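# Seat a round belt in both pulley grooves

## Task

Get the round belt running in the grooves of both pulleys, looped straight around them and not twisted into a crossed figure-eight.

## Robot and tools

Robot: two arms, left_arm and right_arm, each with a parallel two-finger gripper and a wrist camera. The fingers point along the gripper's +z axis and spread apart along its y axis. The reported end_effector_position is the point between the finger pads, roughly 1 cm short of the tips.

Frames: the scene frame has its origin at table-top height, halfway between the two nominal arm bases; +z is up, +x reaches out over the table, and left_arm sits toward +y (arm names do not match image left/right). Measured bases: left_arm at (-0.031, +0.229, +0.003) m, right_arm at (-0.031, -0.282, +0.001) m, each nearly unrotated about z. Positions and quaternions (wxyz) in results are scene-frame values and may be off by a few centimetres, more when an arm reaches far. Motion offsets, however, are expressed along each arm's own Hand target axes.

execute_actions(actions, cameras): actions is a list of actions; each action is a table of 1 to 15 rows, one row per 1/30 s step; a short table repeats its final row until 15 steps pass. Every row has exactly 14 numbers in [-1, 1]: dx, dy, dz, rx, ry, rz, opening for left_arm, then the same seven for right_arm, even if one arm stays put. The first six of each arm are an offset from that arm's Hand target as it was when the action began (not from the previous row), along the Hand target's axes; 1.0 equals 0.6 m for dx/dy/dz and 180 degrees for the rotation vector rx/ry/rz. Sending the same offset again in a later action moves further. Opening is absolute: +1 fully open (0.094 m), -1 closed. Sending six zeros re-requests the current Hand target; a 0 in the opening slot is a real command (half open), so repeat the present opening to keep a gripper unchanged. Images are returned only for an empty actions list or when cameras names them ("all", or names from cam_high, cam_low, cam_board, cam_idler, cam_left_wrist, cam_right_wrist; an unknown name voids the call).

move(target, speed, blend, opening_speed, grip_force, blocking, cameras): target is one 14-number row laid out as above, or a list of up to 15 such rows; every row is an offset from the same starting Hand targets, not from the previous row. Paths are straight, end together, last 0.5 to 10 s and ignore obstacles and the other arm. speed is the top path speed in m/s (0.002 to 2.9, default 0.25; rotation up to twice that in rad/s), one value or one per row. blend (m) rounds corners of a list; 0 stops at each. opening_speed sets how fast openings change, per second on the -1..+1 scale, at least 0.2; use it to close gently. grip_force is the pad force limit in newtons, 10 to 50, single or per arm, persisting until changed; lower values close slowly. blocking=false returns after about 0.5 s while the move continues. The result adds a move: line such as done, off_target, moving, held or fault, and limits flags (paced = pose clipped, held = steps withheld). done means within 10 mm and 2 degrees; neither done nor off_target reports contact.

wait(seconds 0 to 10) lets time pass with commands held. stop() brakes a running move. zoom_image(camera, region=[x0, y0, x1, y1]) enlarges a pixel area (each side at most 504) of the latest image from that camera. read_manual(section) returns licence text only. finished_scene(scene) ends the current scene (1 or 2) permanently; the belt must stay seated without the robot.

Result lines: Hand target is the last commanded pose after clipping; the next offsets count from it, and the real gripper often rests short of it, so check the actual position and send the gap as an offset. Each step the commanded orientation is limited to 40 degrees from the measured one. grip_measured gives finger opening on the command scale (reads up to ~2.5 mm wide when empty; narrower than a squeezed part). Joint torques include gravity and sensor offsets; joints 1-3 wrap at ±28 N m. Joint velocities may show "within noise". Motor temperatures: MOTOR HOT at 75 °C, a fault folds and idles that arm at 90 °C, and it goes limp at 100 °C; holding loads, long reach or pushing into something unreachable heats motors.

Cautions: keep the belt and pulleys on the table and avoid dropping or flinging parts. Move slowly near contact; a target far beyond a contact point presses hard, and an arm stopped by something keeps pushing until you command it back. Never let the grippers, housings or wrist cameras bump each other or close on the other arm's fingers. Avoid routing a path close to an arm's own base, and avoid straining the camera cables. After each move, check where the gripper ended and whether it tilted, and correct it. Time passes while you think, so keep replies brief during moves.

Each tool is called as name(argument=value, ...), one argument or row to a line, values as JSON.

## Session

execute_actions(
  actions=[],
)

Scene clock: 0.00 s.
left_arm: end_effector_position=(+0.3527, +0.2533, +0.0781) grip_measured=+1.000 end_effector_quat_wxyz=(+0.562, -0.057, +0.822, +0.073) | right_arm: end_effector_position=(+0.3585, -0.3109, +0.0719) grip_measured=+1.000 end_effector_quat_wxyz=(+0.534, +0.058, +0.843, -0.034)
Joint positions: left_arm=[-0.021 1.571 0.329 0.865 -0.22 -0.026 0.094] | right_arm=[-0.045 1.549 0.388 0.718 0.088 0.048 0.094]
Joint velocities: within noise
Joint torques (N m): no reading
Motor temperatures (°C): left_arm=[25 27 28 23 24 23 25] | right_arm=[24 30 28 24 25 22 23]
Heat: left arm: 28 °C; right arm: 30 °C.
Hand target: left_arm +0.3549, +0.2533, +0.0830; +0.567, -0.058, +0.818, +0.073 | right_arm +0.3615, -0.3110, +0.0783; +0.542, +0.059, +0.838, -0.033
Tool commands: left_gripper/opening=+1.0 right_gripper/opening=+1.0

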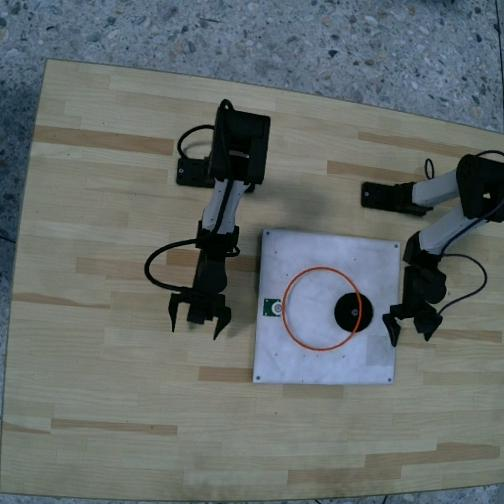

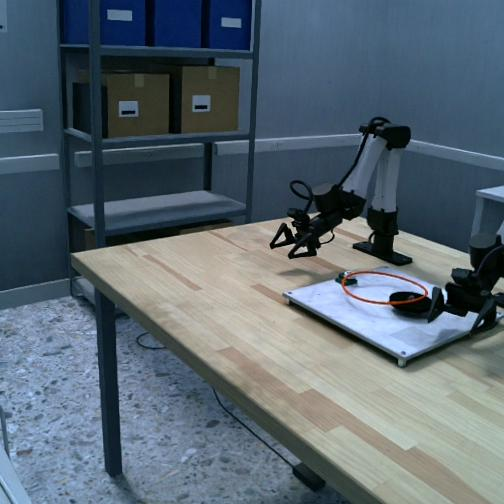

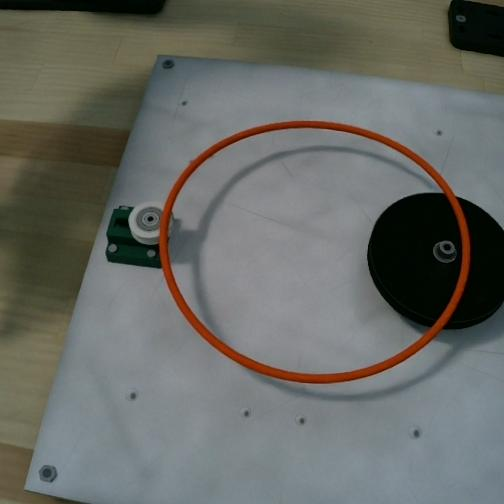

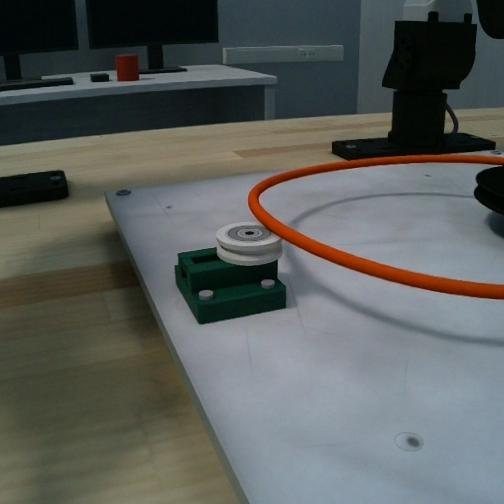

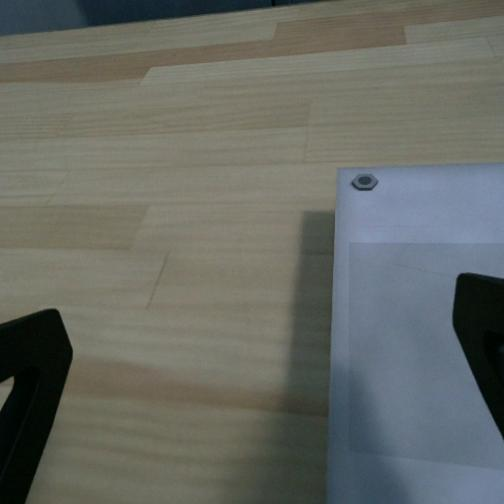

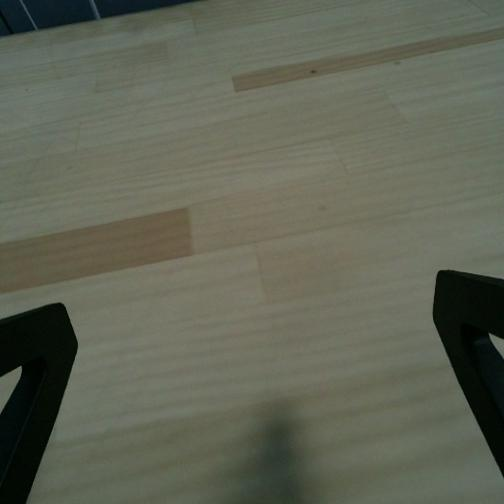

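move(
  target=[-0.0675,-0.0453,-0.2672,0.0555,0.218,0.0241,-0.4,-0.0993,0.3518,-0.1053,-0.156,0.192,-0.145,0],
  speed=0.15,
  grip_force=30,
  cameras=["cam_high","cam_board","cam_idler","cam_left_wrist","cam_right_wrist"],
)

Scene clock: 63.73 s.
left_arm: end_effector_position=(+0.2245, +0.2007, +0.1692) grip_measured=-0.398 end_effector_quat_wxyz=(+0.258, +0.001, +0.966, +0.007) | right_arm: end_effector_position=(+0.3528, -0.1038, +0.1523) grip_measured=+0.002 end_effector_quat_wxyz=(+0.243, -0.244, +0.937, +0.060)
Joint positions: left_arm=[-0.165 1.041 0.963 -0.98 -0.102 -0.151 0.028] | right_arm=[0.409 1.69 1.42 -0.797 -0.036 -0.08 0.047]
Joint torques (N m): left_arm=[-0.7 -1.84 9.33 1.17 -0.04 -0.22] | right_arm=[0.49 -9.63 9.91 1.27 -0.18 -0.1]
Motor temperatures (°C): left_arm=[25 30 33 35 24 23 25] | right_arm=[24 36 32 33 25 22 23]
Heat: left arm: 35 °C; right arm: 36 °C.
Hand target: left_arm +0.2264, +0.1974, +0.1748; +0.260, +0.000, +0.966, +0.000 | right_arm +0.3569, -0.0979, +0.1603; +0.250, -0.250, +0.933, +0.066
Off the commanded pose: left_arm 0.007 m, 1 deg | right_arm 0.011 m, 1 deg.
grip_force (N): 30, 30
move: off_target (right_arm)
Images, in order (width x height): cam_high 504x504, cam_board 504x504, cam_idler 504x504, cam_left_wrist 504x504, cam_right_wrist 504x504.

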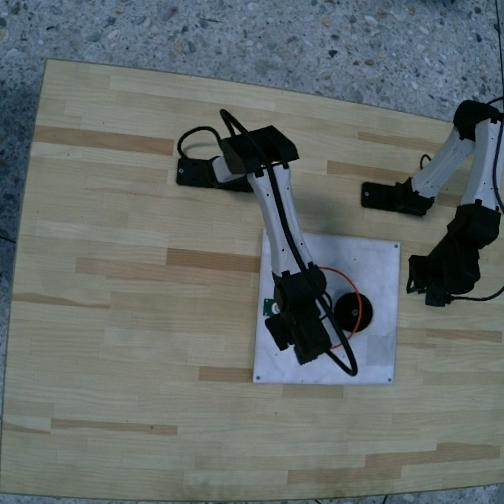

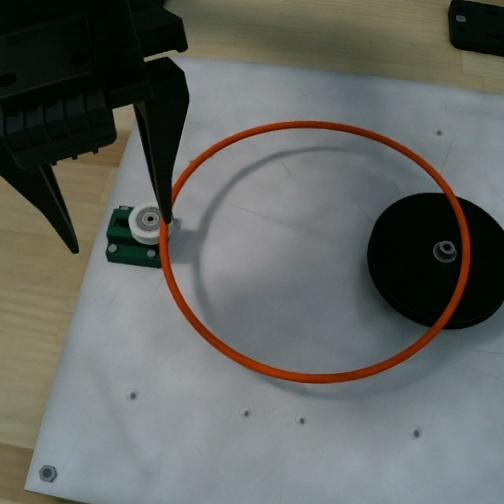

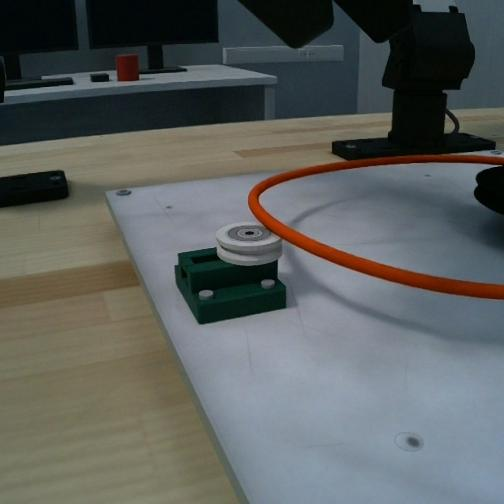

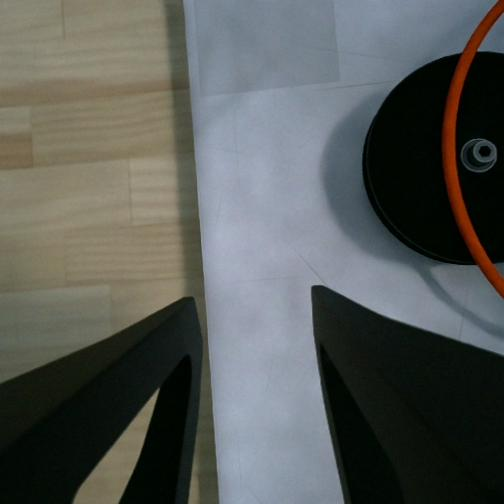

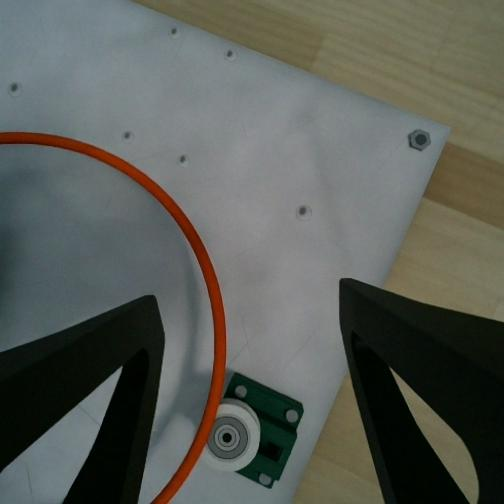

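move(
  target=[0,0,0,0,0,0,-0.4,0.0497,0.0038,0.106,0,0,0,0],
  speed=0.12,
  cameras=["cam_board","cam_idler","cam_right_wrist"],
)

Scene clock: 75.43 s.
left_arm: end_effector_position=(+0.2244, +0.2008, +0.1691) grip_measured=-0.398 end_effector_quat_wxyz=(+0.258, +0.001, +0.966, +0.007) | right_arm: end_effector_position=(+0.3603, -0.0977, +0.0911) grip_measured=+0.002 end_effector_quat_wxyz=(+0.246, -0.247, +0.936, +0.061)
Joint positions: left_arm=[-0.165 1.041 0.963 -0.981 -0.102 -0.151 0.028] | right_arm=[0.415 1.755 1.246 -0.552 -0.036 -0.08 0.047]
Joint torques (N m): left_arm=[-0.72 -1.89 9.29 1.19 -0.06 -0.21] | right_arm=[0.46 -10.77 6.2 1.44 -0.15 -0.08]
Heat: left arm: 36 °C; right arm: 37 °C.
Hand target: left_arm +0.2264, +0.1974, +0.1748; +0.260, +0.000, +0.966, +0.000 | right_arm +0.3610, -0.0931, +0.0903; +0.250, -0.250, +0.933, +0.066
Off the commanded pose: left_arm 0.007 m, 1 deg | right_arm 0.005 m, 1 deg.
grip_force (N): 30, 30
move: done
Images, in order (width x height): cam_board 504x504, cam_idler 504x504, cam_right_wrist 504x504.

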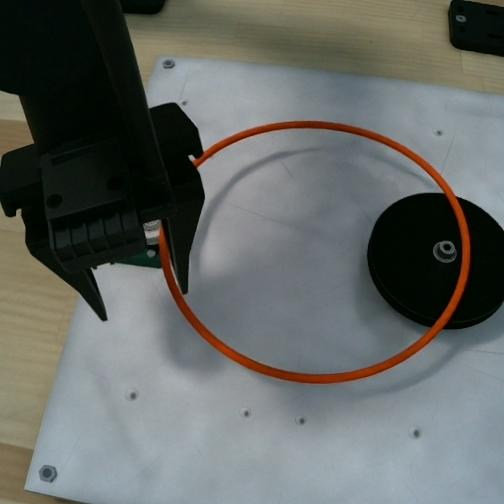

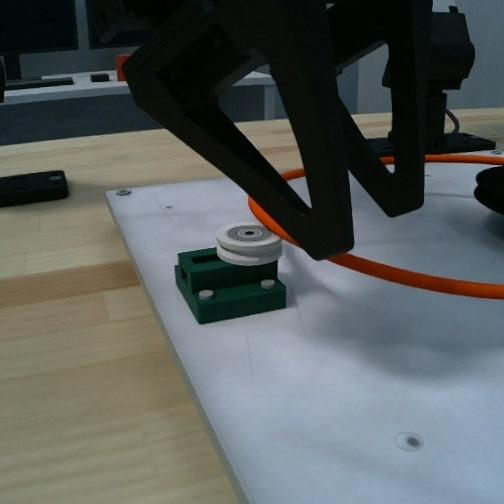

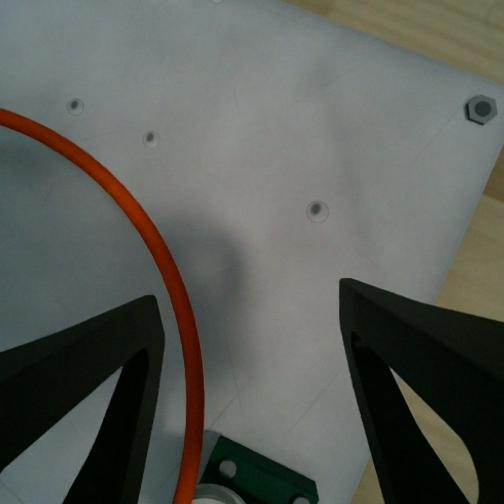

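move(
  target=[
    [0,0,0,0,0,0,-0.4,0,0.027,0,0,0,0,0],
    [0,0,0,0,0,0,-0.4,0.0275,0.027,0.0477,0,0,0,0],
  ],
  speed=0.1,
  cameras=["cam_board","cam_idler","cam_right_wrist"],
)

Scene clock: 86.17 s.
left_arm: end_effector_position=(+0.2244, +0.2008, +0.1691) grip_measured=-0.398 end_effector_quat_wxyz=(+0.258, +0.001, +0.966, +0.007) | right_arm: end_effector_position=(+0.3506, -0.0802, +0.0577) grip_measured=+0.002 end_effector_quat_wxyz=(+0.243, -0.254, +0.934, +0.068)
Joint positions: left_arm=[-0.165 1.041 0.963 -0.981 -0.102 -0.151 0.028] | right_arm=[0.463 1.794 1.154 -0.421 -0.031 -0.049 0.047]
Joint torques (N m): left_arm=[-0.7 -1.87 9.32 1.17 -0.06 -0.22] | right_arm=[0.46 -11.07 6 1.45 0.08 0.01]
Motor temperatures (°C): left_arm=[25 29 38 31 24 23 25] | right_arm=[24 38 33 32 25 22 23]
Heat: left arm: 38 °C; right arm: 38 °C.
Hand target: left_arm +0.2264, +0.1974, +0.1748; +0.260, +0.000, +0.966, +0.000 | right_arm +0.3529, -0.0790, +0.0572; +0.250, -0.250, +0.933, +0.066
Off the commanded pose: left_arm 0.007 m, 1 deg | right_arm 0.003 m, 1 deg.
grip_force (N): 30, 30
move: done
Images, in order (width x height): cam_board 504x504, cam_idler 504x504, cam_right_wrist 504x504.

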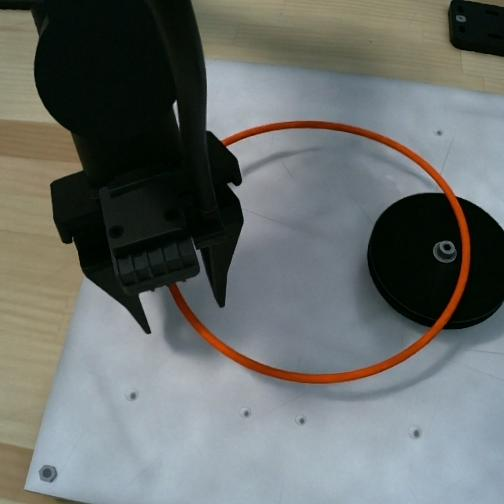

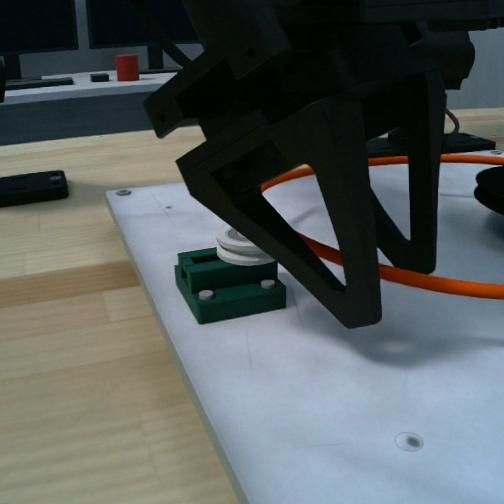

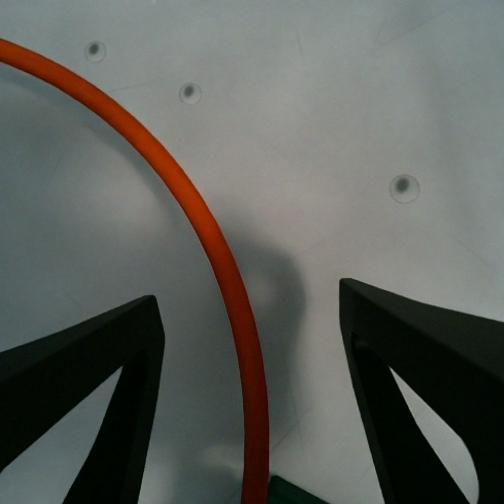

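move(
  target=[
    [0,0,0,0,0,0,-0.4,0,0,0.004,0,0,-0.06,0],
    [0,0,0,0,0,0,-0.4,0,0,0.004,0,0,-0.06,-0.97],
  ],
  speed=0.1,
  opening_speed=0.4,
  cameras=["cam_board","cam_idler","cam_right_wrist"],
)

Scene clock: 101.27 s.
left_arm: end_effector_position=(+0.2244, +0.2008, +0.1691) grip_measured=-0.398 end_effector_quat_wxyz=(+0.258, +0.001, +0.966, +0.007) | right_arm: end_effector_position=(+0.3522, -0.0796, +0.0586) grip_measured=-0.878 end_effector_quat_wxyz=(+0.252, -0.333, +0.907, +0.047)
Joint positions: left_arm=[-0.165 1.041 0.963 -0.981 -0.102 -0.151 0.028] | right_arm=[0.463 1.794 1.154 -0.413 -0.03 -0.222 0.006]
Joint torques (N m): left_arm=[-0.68 -1.83 9.37 1.2 -0.06 -0.21] | right_arm=[0.39 -10 5.93 1.48 0.03 -0.1]
Heat: left arm: 40 °C; right arm: 39 °C.
Hand target: left_arm +0.2264, +0.1974, +0.1748; +0.260, +0.000, +0.966, +0.000 | right_arm +0.3540, -0.0784, +0.0551; +0.255, -0.337, +0.905, +0.042
Off the commanded pose: left_arm 0.007 m, 1 deg | right_arm 0.004 m, 1 deg.
grip_force (N): 30, 30
move: done
Images, in order (width x height): cam_board 504x504, cam_idler 504x504, cam_right_wrist 504x504.

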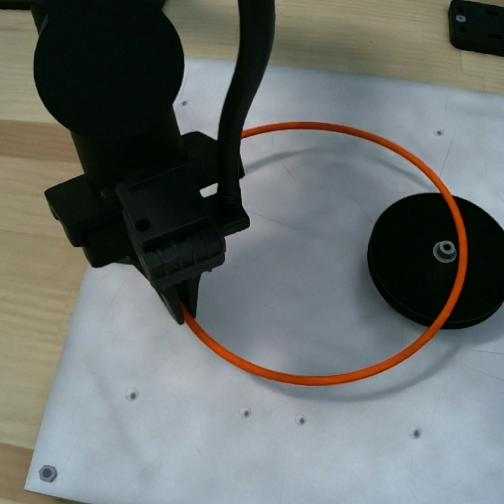

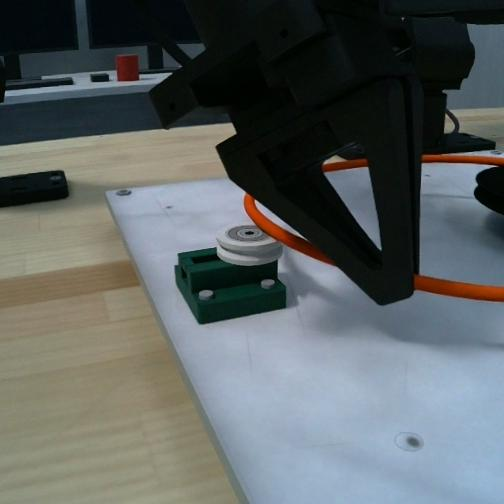

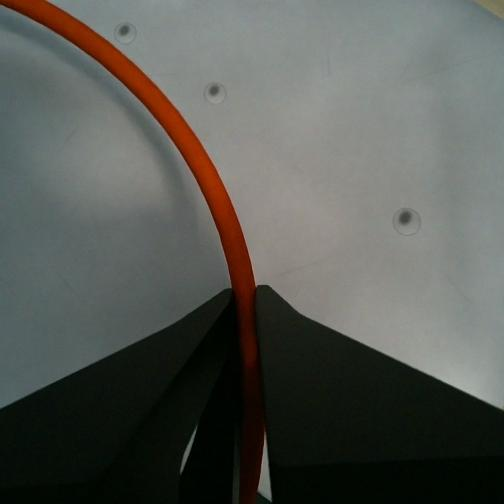

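move(
  target=[
    [0,0,0,0,0,0,-0.4,-0.048,0.043,-0.184,0,0,0,-0.97],
    [0,0,0,0,0,0,-0.4,-0.03,0.108,-0.2135,0.0553,0.0664,0.2142,-0.97],
  ],
  speed=0.1,
  cameras=["cam_low","cam_board","cam_idler","cam_left_wrist","cam_right_wrist"],
)

Scene clock: 127.50 s.
left_arm: end_effector_position=(+0.2244, +0.2008, +0.1691) grip_measured=-0.398 end_effector_quat_wxyz=(+0.258, +0.001, +0.966, +0.007) | right_arm: end_effector_position=(+0.2649, -0.0539, +0.1618) grip_measured=-0.879 end_effector_quat_wxyz=(+0.151, -0.004, +0.988, +0.010)
Joint positions: left_arm=[-0.165 1.041 0.963 -0.981 -0.102 -0.151 0.028] | right_arm=[0.733 1.735 1.592 -1.188 0.188 0.714 0.006]
Joint torques (N m): left_arm=[-0.73 -1.78 9.33 1.19 -0.07 -0.2] | right_arm=[0.75 -9.42 9.35 0.84 0.27 0.06]
Heat: left arm: 42 °C; right arm: 40 °C.
Hand target: left_arm +0.2264, +0.1974, +0.1748; +0.260, +0.000, +0.966, +0.000 | right_arm +0.2690, -0.0499, +0.1686; +0.161, +0.000, +0.987, +0.012
Off the commanded pose: left_arm 0.007 m, 1 deg | right_arm 0.009 m, 1 deg.
grip_force (N): 30, 30
move: done
Images, in order (width x height): cam_low 504x504, cam_board 504x504, cam_idler 504x504, cam_left_wrist 504x504, cam_right_wrist 504x504.

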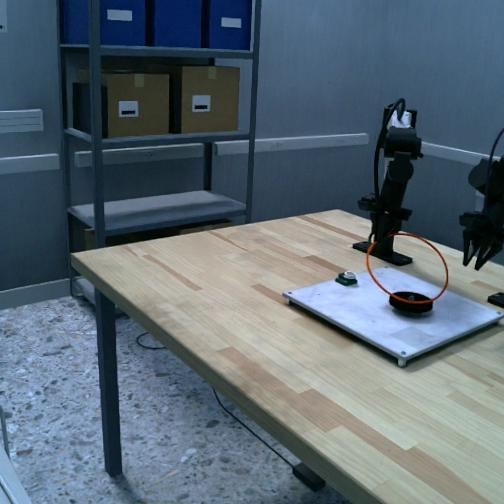

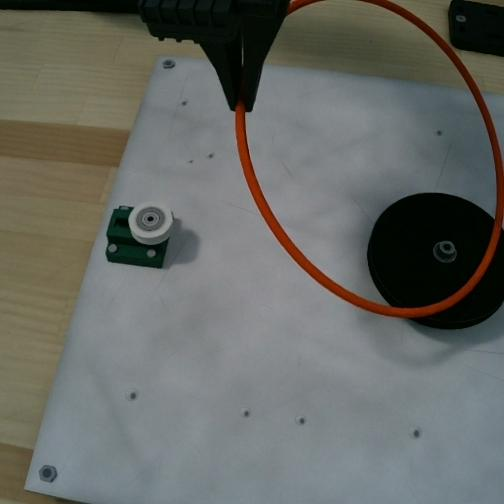

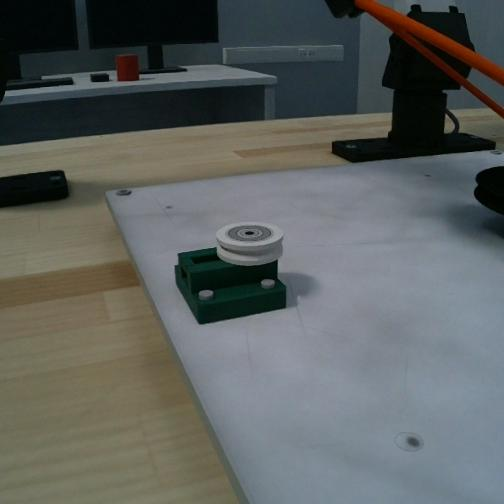

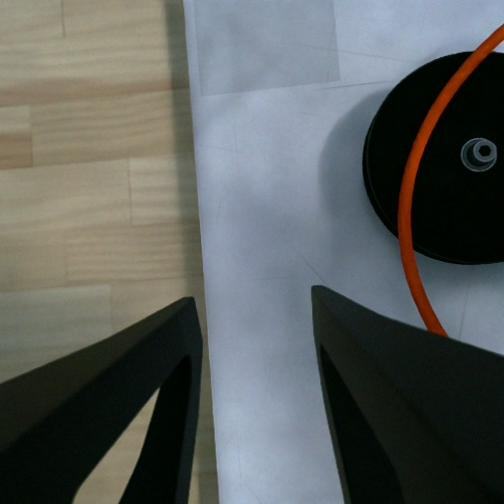

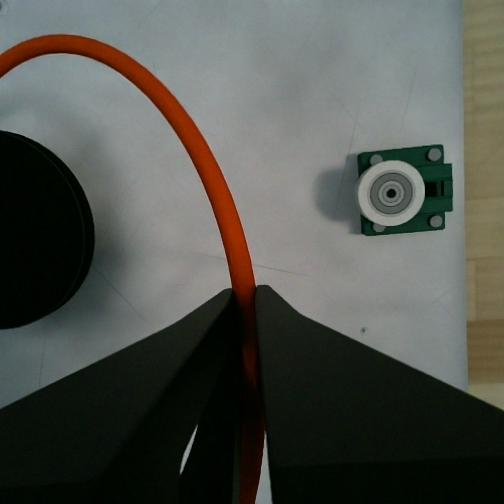

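move(
  target=[0,0,0,0,0,0,-0.4,-0.019,0.033,-0.004,0,0,0.017,-0.97],
  speed=0.06,
  cameras=["cam_low","cam_board","cam_left_wrist"],
)

zoom_image(
  camera="cam_low",
  region=[350, 220, 470, 320],
)

Scene clock: 147.03 s.
left_arm: end_effector_position=(+0.2244, +0.2008, +0.1691) grip_measured=-0.398 end_effector_quat_wxyz=(+0.258, +0.001, +0.966, +0.007) | right_arm: end_effector_position=(+0.2753, -0.0341, +0.1683) grip_measured=-0.879 end_effector_quat_wxyz=(+0.151, +0.023, +0.988, +0.014)
Joint positions: left_arm=[-0.165 1.041 0.963 -0.981 -0.102 -0.151 0.028] | right_arm=[0.755 1.823 1.726 -1.238 0.193 0.789 0.006]
Joint torques (N m): left_arm=[-0.73 -1.89 9.35 1.18 -0.07 -0.2] | right_arm=[0.65 -10.52 9.37 0.78 0.31 0.12]
Motor temperatures (°C): left_arm=[25 28 43 30 24 23 25] | right_arm=[24 40 35 30 25 22 24]
Heat: left arm: 43 °C; right arm: 40 °C.
Hand target: left_arm +0.2264, +0.1974, +0.1748; +0.260, +0.000, +0.966, +0.000 | right_arm +0.2790, -0.0303, +0.1750; +0.161, +0.027, +0.987, +0.017
Off the commanded pose: left_arm 0.007 m, 1 deg | right_arm 0.009 m, 1 deg.
grip_force (N): 30, 30
move: done
Images, in order (width x height): cam_low 504x504, cam_board 504x504, cam_left_wrist 504x504.

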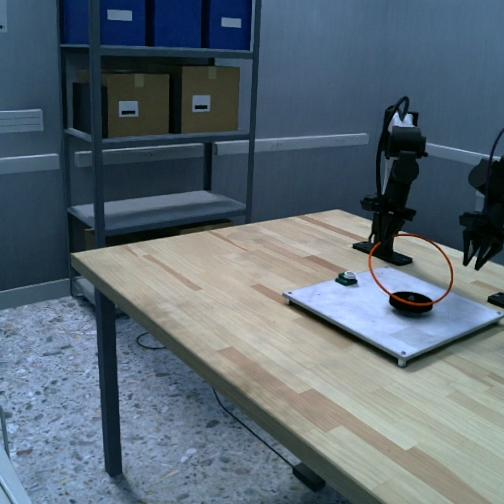

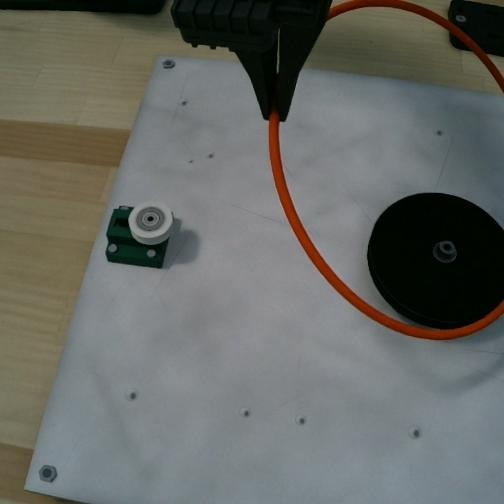

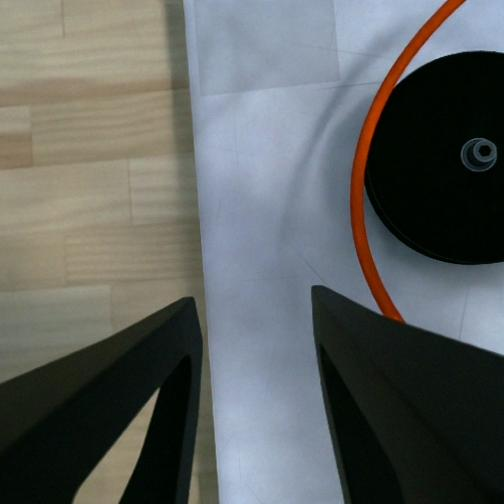

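Scaled by 4.200 from the camera's 504x504 image, which has a finer 720x720 frame.

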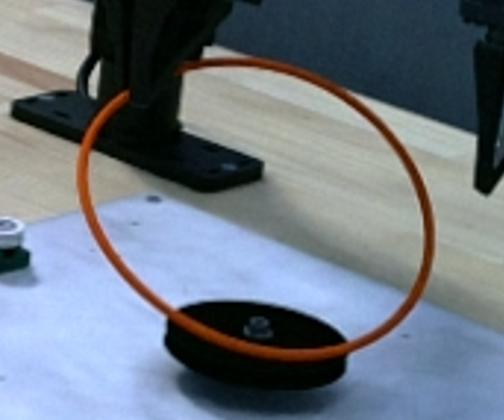

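move(
  target=[0,0,0,0,0,0,-0.4,-0.019,0.006,0.0065,0,0,0,-0.97],
  speed=0.06,
  cameras=["cam_low","cam_board","cam_left_wrist"],
)

zoom_image(
  camera="cam_low",
  region=[370, 270, 450, 330],
)

zoom_image(
  camera="cam_board",
  region=[334, 170, 504, 380],
)

Scene clock: 160.27 s.
left_arm: end_effector_position=(+0.2244, +0.2008, +0.1691) grip_measured=-0.398 end_effector_quat_wxyz=(+0.258, +0.001, +0.966, +0.007) | right_arm: end_effector_position=(+0.2852, -0.0278, +0.1686) grip_measured=-0.879 end_effector_quat_wxyz=(+0.152, +0.025, +0.988, +0.015)
Joint positions: left_arm=[-0.165 1.041 0.963 -0.981 -0.102 -0.151 0.028] | right_arm=[0.749 1.868 1.784 -1.247 0.193 0.788 0.006]
Joint torques (N m): left_arm=[-0.72 -1.83 9.36 1.21 -0.06 -0.21] | right_arm=[-0.46 -10.96 9.22 0.78 0.22 -0.11]
Heat: left arm: 44 °C; right arm: 42 °C.
Hand target: left_arm +0.2264, +0.1974, +0.1748; +0.260, +0.000, +0.966, +0.000 | right_arm +0.2912, -0.0272, +0.1751; +0.161, +0.026, +0.987, +0.017
Off the commanded pose: left_arm 0.007 m, 1 deg | right_arm 0.009 m, 1 deg.
grip_force (N): 30, 30
move: done
Images, in order (width x height): cam_low 504x504, cam_board 504x504, cam_left_wrist 504x504.

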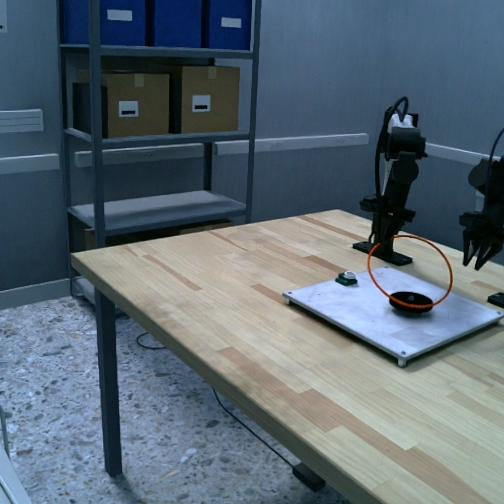

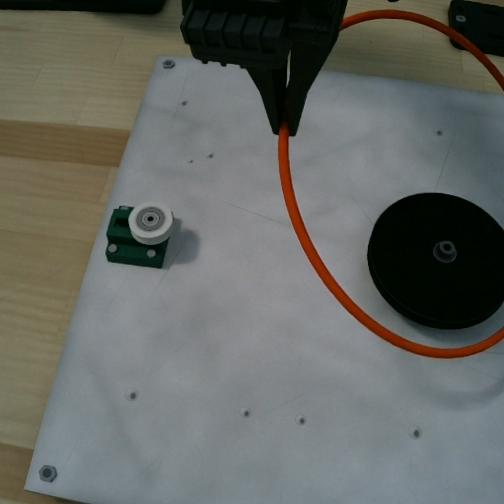

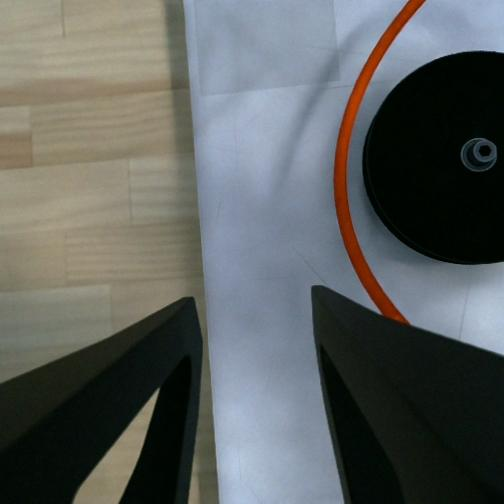

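Scaled by 6.300 from the camera's 504x504 image, which has a finer 720x720 frame.

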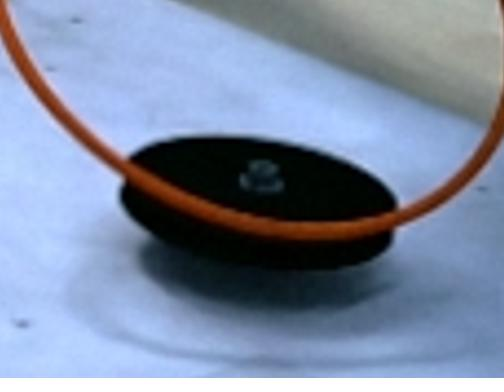

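Scaled by 2.400 from the camera's 504x504 image, which has a finer 720x720 frame.

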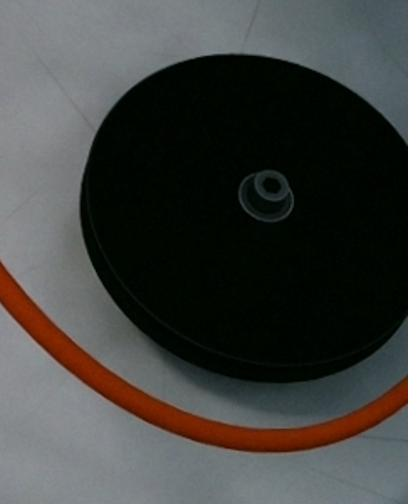

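move(
  target=[0,0,0,0,0,0,-0.4,-0.008,-0.025,0.004,0,0,0.02,-0.97],
  speed=0.05,
  cameras=["cam_low","cam_board","cam_left_wrist"],
)

zoom_image(
  camera="cam_low",
  region=[370, 270, 450, 330],
)

zoom_image(
  camera="cam_left_wrist",
  region=[254, 0, 504, 330],
)

Scene clock: 182.00 s.
left_arm: end_effector_position=(+0.2244, +0.2008, +0.1691) grip_measured=-0.398 end_effector_quat_wxyz=(+0.258, +0.001, +0.966, +0.007) | right_arm: end_effector_position=(+0.2941, -0.0417, +0.1663) grip_measured=-0.879 end_effector_quat_wxyz=(+0.149, +0.049, +0.988, +0.010)
Joint positions: left_arm=[-0.165 1.041 0.963 -0.981 -0.102 -0.151 0.028] | right_arm=[0.708 1.868 1.777 -1.247 0.193 0.796 0.006]
Joint torques (N m): left_arm=[-0.77 -1.88 9.35 1.18 -0.05 -0.21] | right_arm=[-0.23 -14.16 5.57 0.95 0.06 0.03]
Motor temperatures (°C): left_arm=[25 28 45 30 24 23 25] | right_arm=[24 45 37 30 25 22 24]
Heat: left arm: 45 °C; right arm: 45 °C.
Hand target: left_arm +0.2264, +0.1974, +0.1748; +0.260, +0.000, +0.966, +0.000 | right_arm +0.2958, -0.0423, +0.1738; +0.160, +0.058, +0.985, +0.022
Off the commanded pose: left_arm 0.007 m, 1 deg | right_arm 0.008 m, 2 deg.
grip_force (N): 30, 30
move: done
Images, in order (width x height): cam_low 504x504, cam_board 504x504, cam_left_wrist 504x504.

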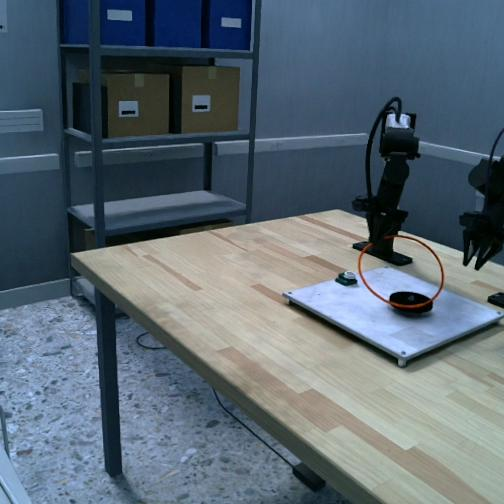

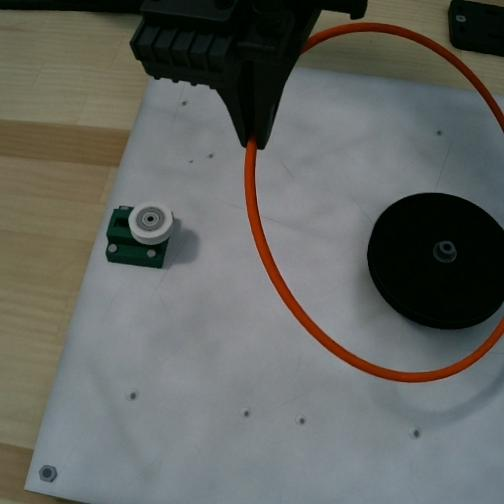

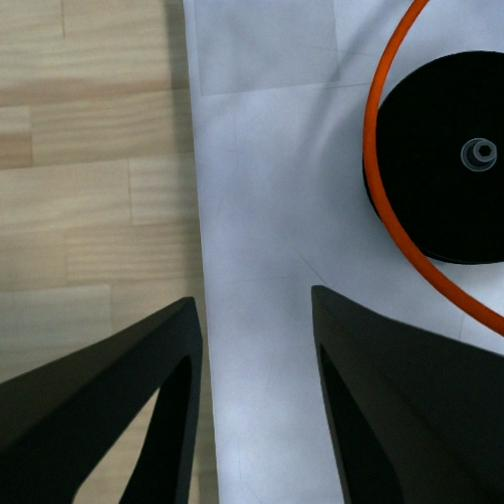

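Scaled by 6.300 from the camera's 504x504 image, which has a finer 720x720 frame.

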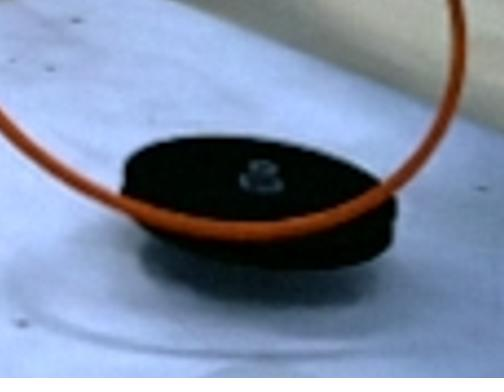

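Scaled by 1.527 from the camera's 504x504 image, which has a finer 720x720 frame.

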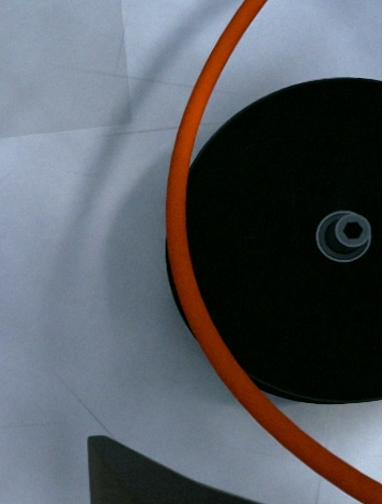

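move(
  target=[0,0,0,0,0,0,-0.4,0.0095,0.023,-0.003,0,-0.035,-0.008,-0.97],
  speed=0.05,
  cameras=["cam_low","cam_board","cam_left_wrist"],
)

zoom_image(
  camera="cam_left_wrist",
  region=[204, 0, 504, 330],
)

Scene clock: 205.13 s.
left_arm: end_effector_position=(+0.2244, +0.2008, +0.1691) grip_measured=-0.398 end_effector_quat_wxyz=(+0.258, +0.001, +0.966, +0.007) | right_arm: end_effector_position=(+0.2905, -0.0288, +0.1612) grip_measured=-0.879 end_effector_quat_wxyz=(+0.194, +0.040, +0.980, +0.002)
Joint positions: left_arm=[-0.165 1.041 0.963 -0.981 -0.102 -0.151 0.028] | right_arm=[0.774 1.839 1.694 -1.151 0.28 0.828 0.006]
Joint torques (N m): left_arm=[-0.7 -1.89 9.39 1.19 -0.07 -0.23] | right_arm=[0.65 -15.17 5.65 1.04 0.26 0.02]
Motor temperatures (°C): left_arm=[25 27 46 31 24 23 25] | right_arm=[24 51 35 30 25 22 24]
Heat: left arm: 46 °C; right arm: 51 °C.
Hand target: left_arm +0.2264, +0.1974, +0.1748; +0.260, +0.000, +0.966, +0.000 | right_arm +0.2914, -0.0281, +0.1744; +0.214, +0.046, +0.976, +0.016
Off the commanded pose: left_arm 0.007 m, 1 deg | right_arm 0.013 m, 3 deg.
grip_force (N): 30, 30
move: off_target (right_arm)
Images, in order (width x height): cam_low 504x504, cam_board 504x504, cam_left_wrist 504x504.

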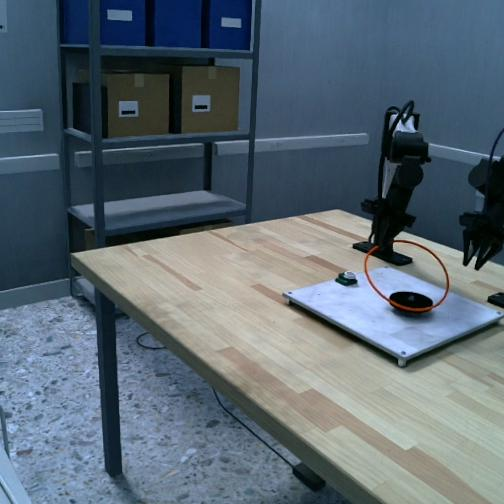

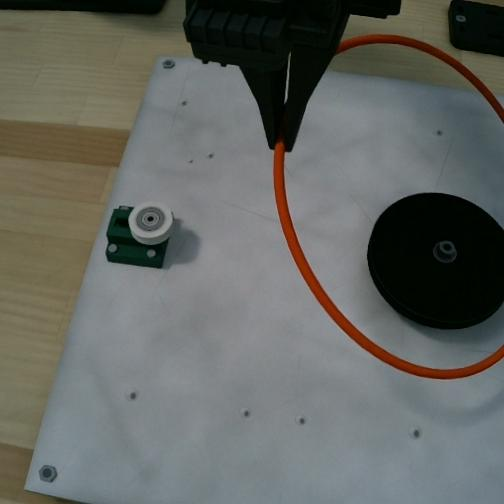

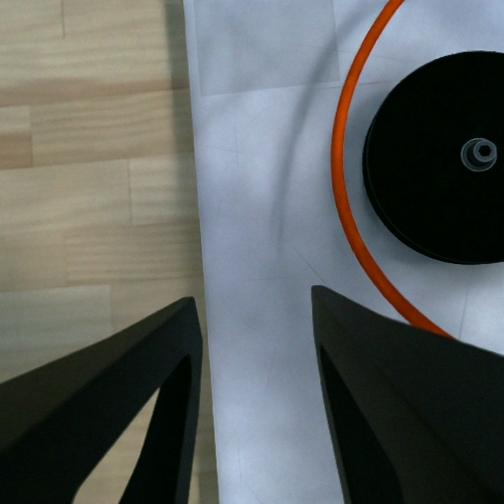

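Scaled by 1.527 from the camera's 504x504 image, which has a finer 720x720 frame.

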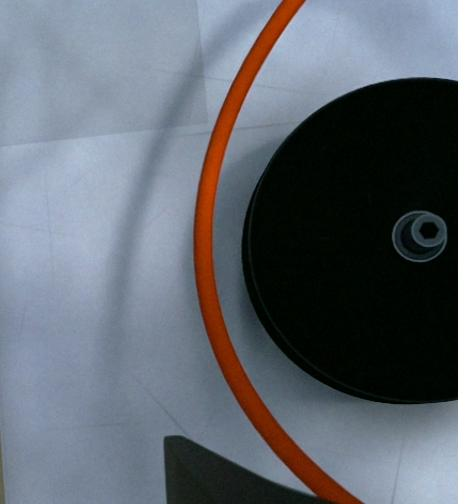

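move(
  target=[0,0,0,0,0,0,-0.4,0.03,0.0,-0.018,0,-0.07,0,-0.97],
  speed=0.05,
  cameras=["cam_low","cam_board","cam_left_wrist"],
)

zoom_image(
  camera="cam_left_wrist",
  region=[204, 0, 504, 330],
)

Scene clock: 224.27 s.
left_arm: end_effector_position=(+0.2244, +0.2008, +0.1691) grip_measured=-0.398 end_effector_quat_wxyz=(+0.258, +0.001, +0.966, +0.007) | right_arm: end_effector_position=(+0.2698, -0.0272, +0.1651) grip_measured=-0.879 end_effector_quat_wxyz=(+0.302, +0.038, +0.952, -0.004)
Joint positions: left_arm=[-0.165 1.041 0.963 -0.981 -0.102 -0.151 0.028] | right_arm=[0.903 1.681 1.436 -0.946 0.495 0.898 0.006]
Joint torques (N m): left_arm=[-0.69 -1.85 9.32 1.19 -0.06 -0.22] | right_arm=[0.72 -13.35 5.86 1.2 0.45 -0.01]
Heat: left arm: 47 °C; right arm: 51 °C.
Hand target: left_arm +0.2264, +0.1974, +0.1748; +0.260, +0.000, +0.966, +0.000 | right_arm +0.2705, -0.0264, +0.1767; +0.320, +0.048, +0.946, +0.011
Off the commanded pose: left_arm 0.007 m, 1 deg | right_arm 0.012 m, 3 deg.
grip_force (N): 30, 30
move: off_target (right_arm)
Images, in order (width x height): cam_low 504x504, cam_board 504x504, cam_left_wrist 504x504.

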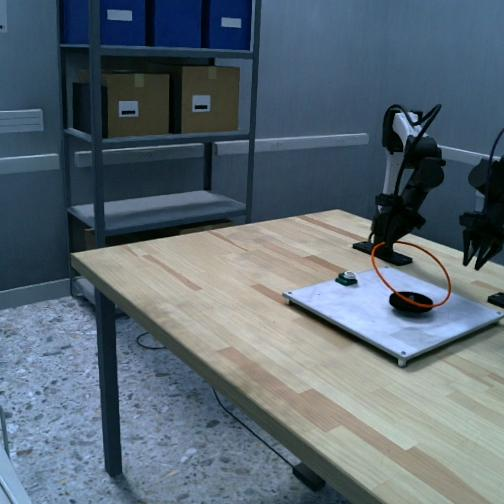

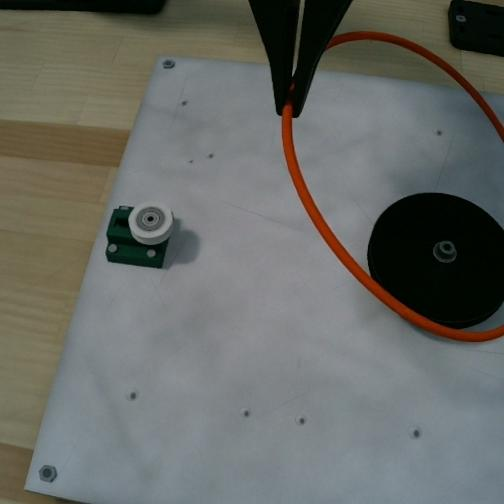

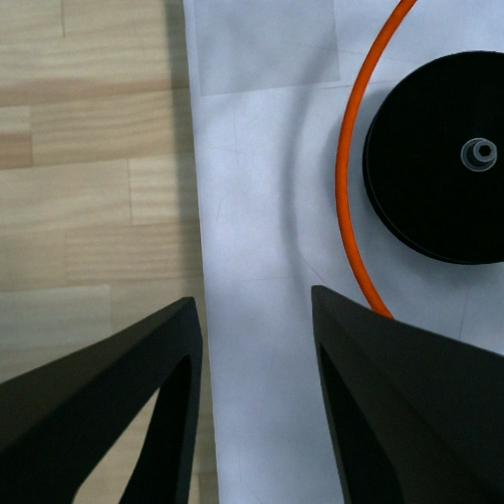

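Scaled by 1.527 from the camera's 504x504 image, which has a finer 720x720 frame.

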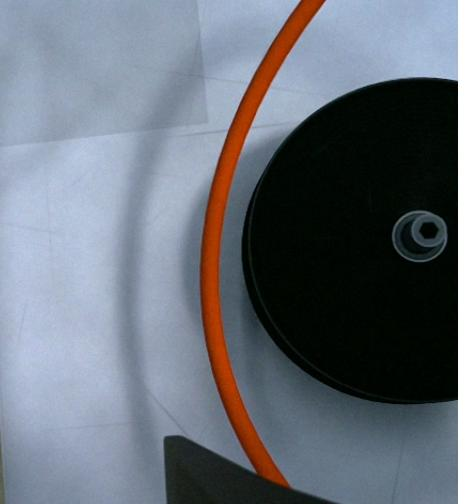

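move(
  target=[0,0,0,0,0,0,-0.4,-0.0146,-0.02,0.011,0,0,0,-0.97],
  speed=0.04,
  cameras=["cam_low","cam_board","cam_left_wrist"],
)

zoom_image(
  camera="cam_left_wrist",
  region=[204, 0, 504, 330],
)

zoom_image(
  camera="cam_low",
  region=[370, 270, 450, 330],
)

Scene clock: 236.23 s.
left_arm: end_effector_position=(+0.2244, +0.2008, +0.1691) grip_measured=-0.398 end_effector_quat_wxyz=(+0.258, +0.001, +0.966, +0.007) | right_arm: end_effector_position=(+0.2794, -0.0395, +0.1665) grip_measured=-0.879 end_effector_quat_wxyz=(+0.309, +0.044, +0.950, -0.006)
Joint positions: left_arm=[-0.165 1.041 0.963 -0.981 -0.102 -0.151 0.028] | right_arm=[0.864 1.659 1.409 -0.914 0.495 0.863 0.006]
Joint torques (N m): left_arm=[-0.75 -1.92 9.35 1.18 -0.07 -0.22] | right_arm=[-0.17 -12.97 5.97 1.26 0.17 -0.1]
Heat: left arm: 47 °C; right arm: 49 °C.
Hand target: left_arm +0.2264, +0.1974, +0.1748; +0.260, +0.000, +0.966, +0.000 | right_arm +0.2805, -0.0394, +0.1763; +0.320, +0.048, +0.946, +0.011
Off the commanded pose: left_arm 0.007 m, 1 deg | right_arm 0.010 m, 2 deg.
grip_force (N): 30, 30
move: done
Images, in order (width x height): cam_low 504x504, cam_board 504x504, cam_left_wrist 504x504.

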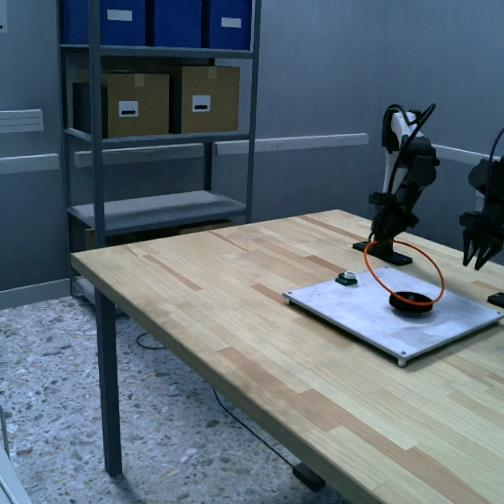

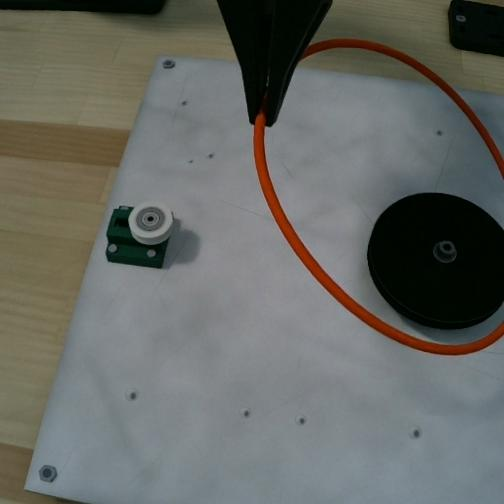

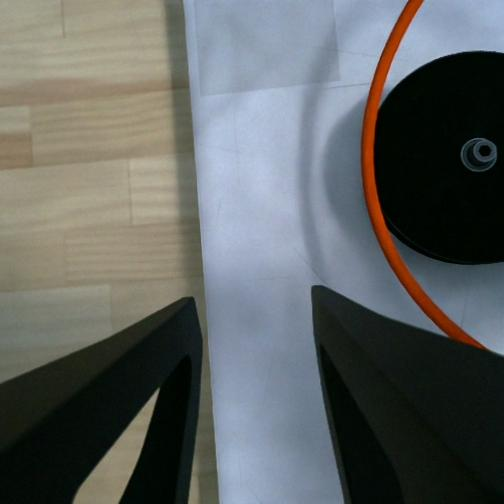

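Scaled by 1.527 from the camera's 504x504 image, which has a finer 720x720 frame.

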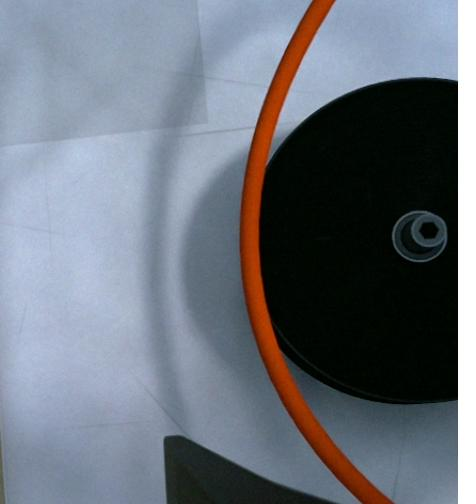

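Scaled by 6.300 from the camera's 504x504 image, which has a finer 720x720 frame.

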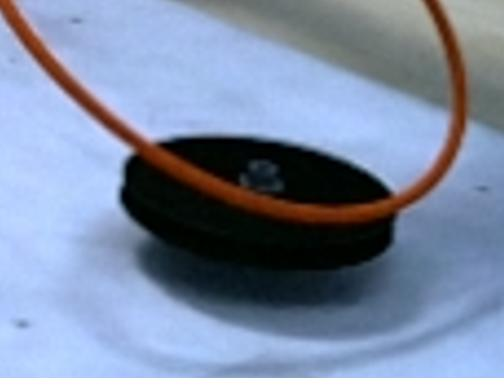

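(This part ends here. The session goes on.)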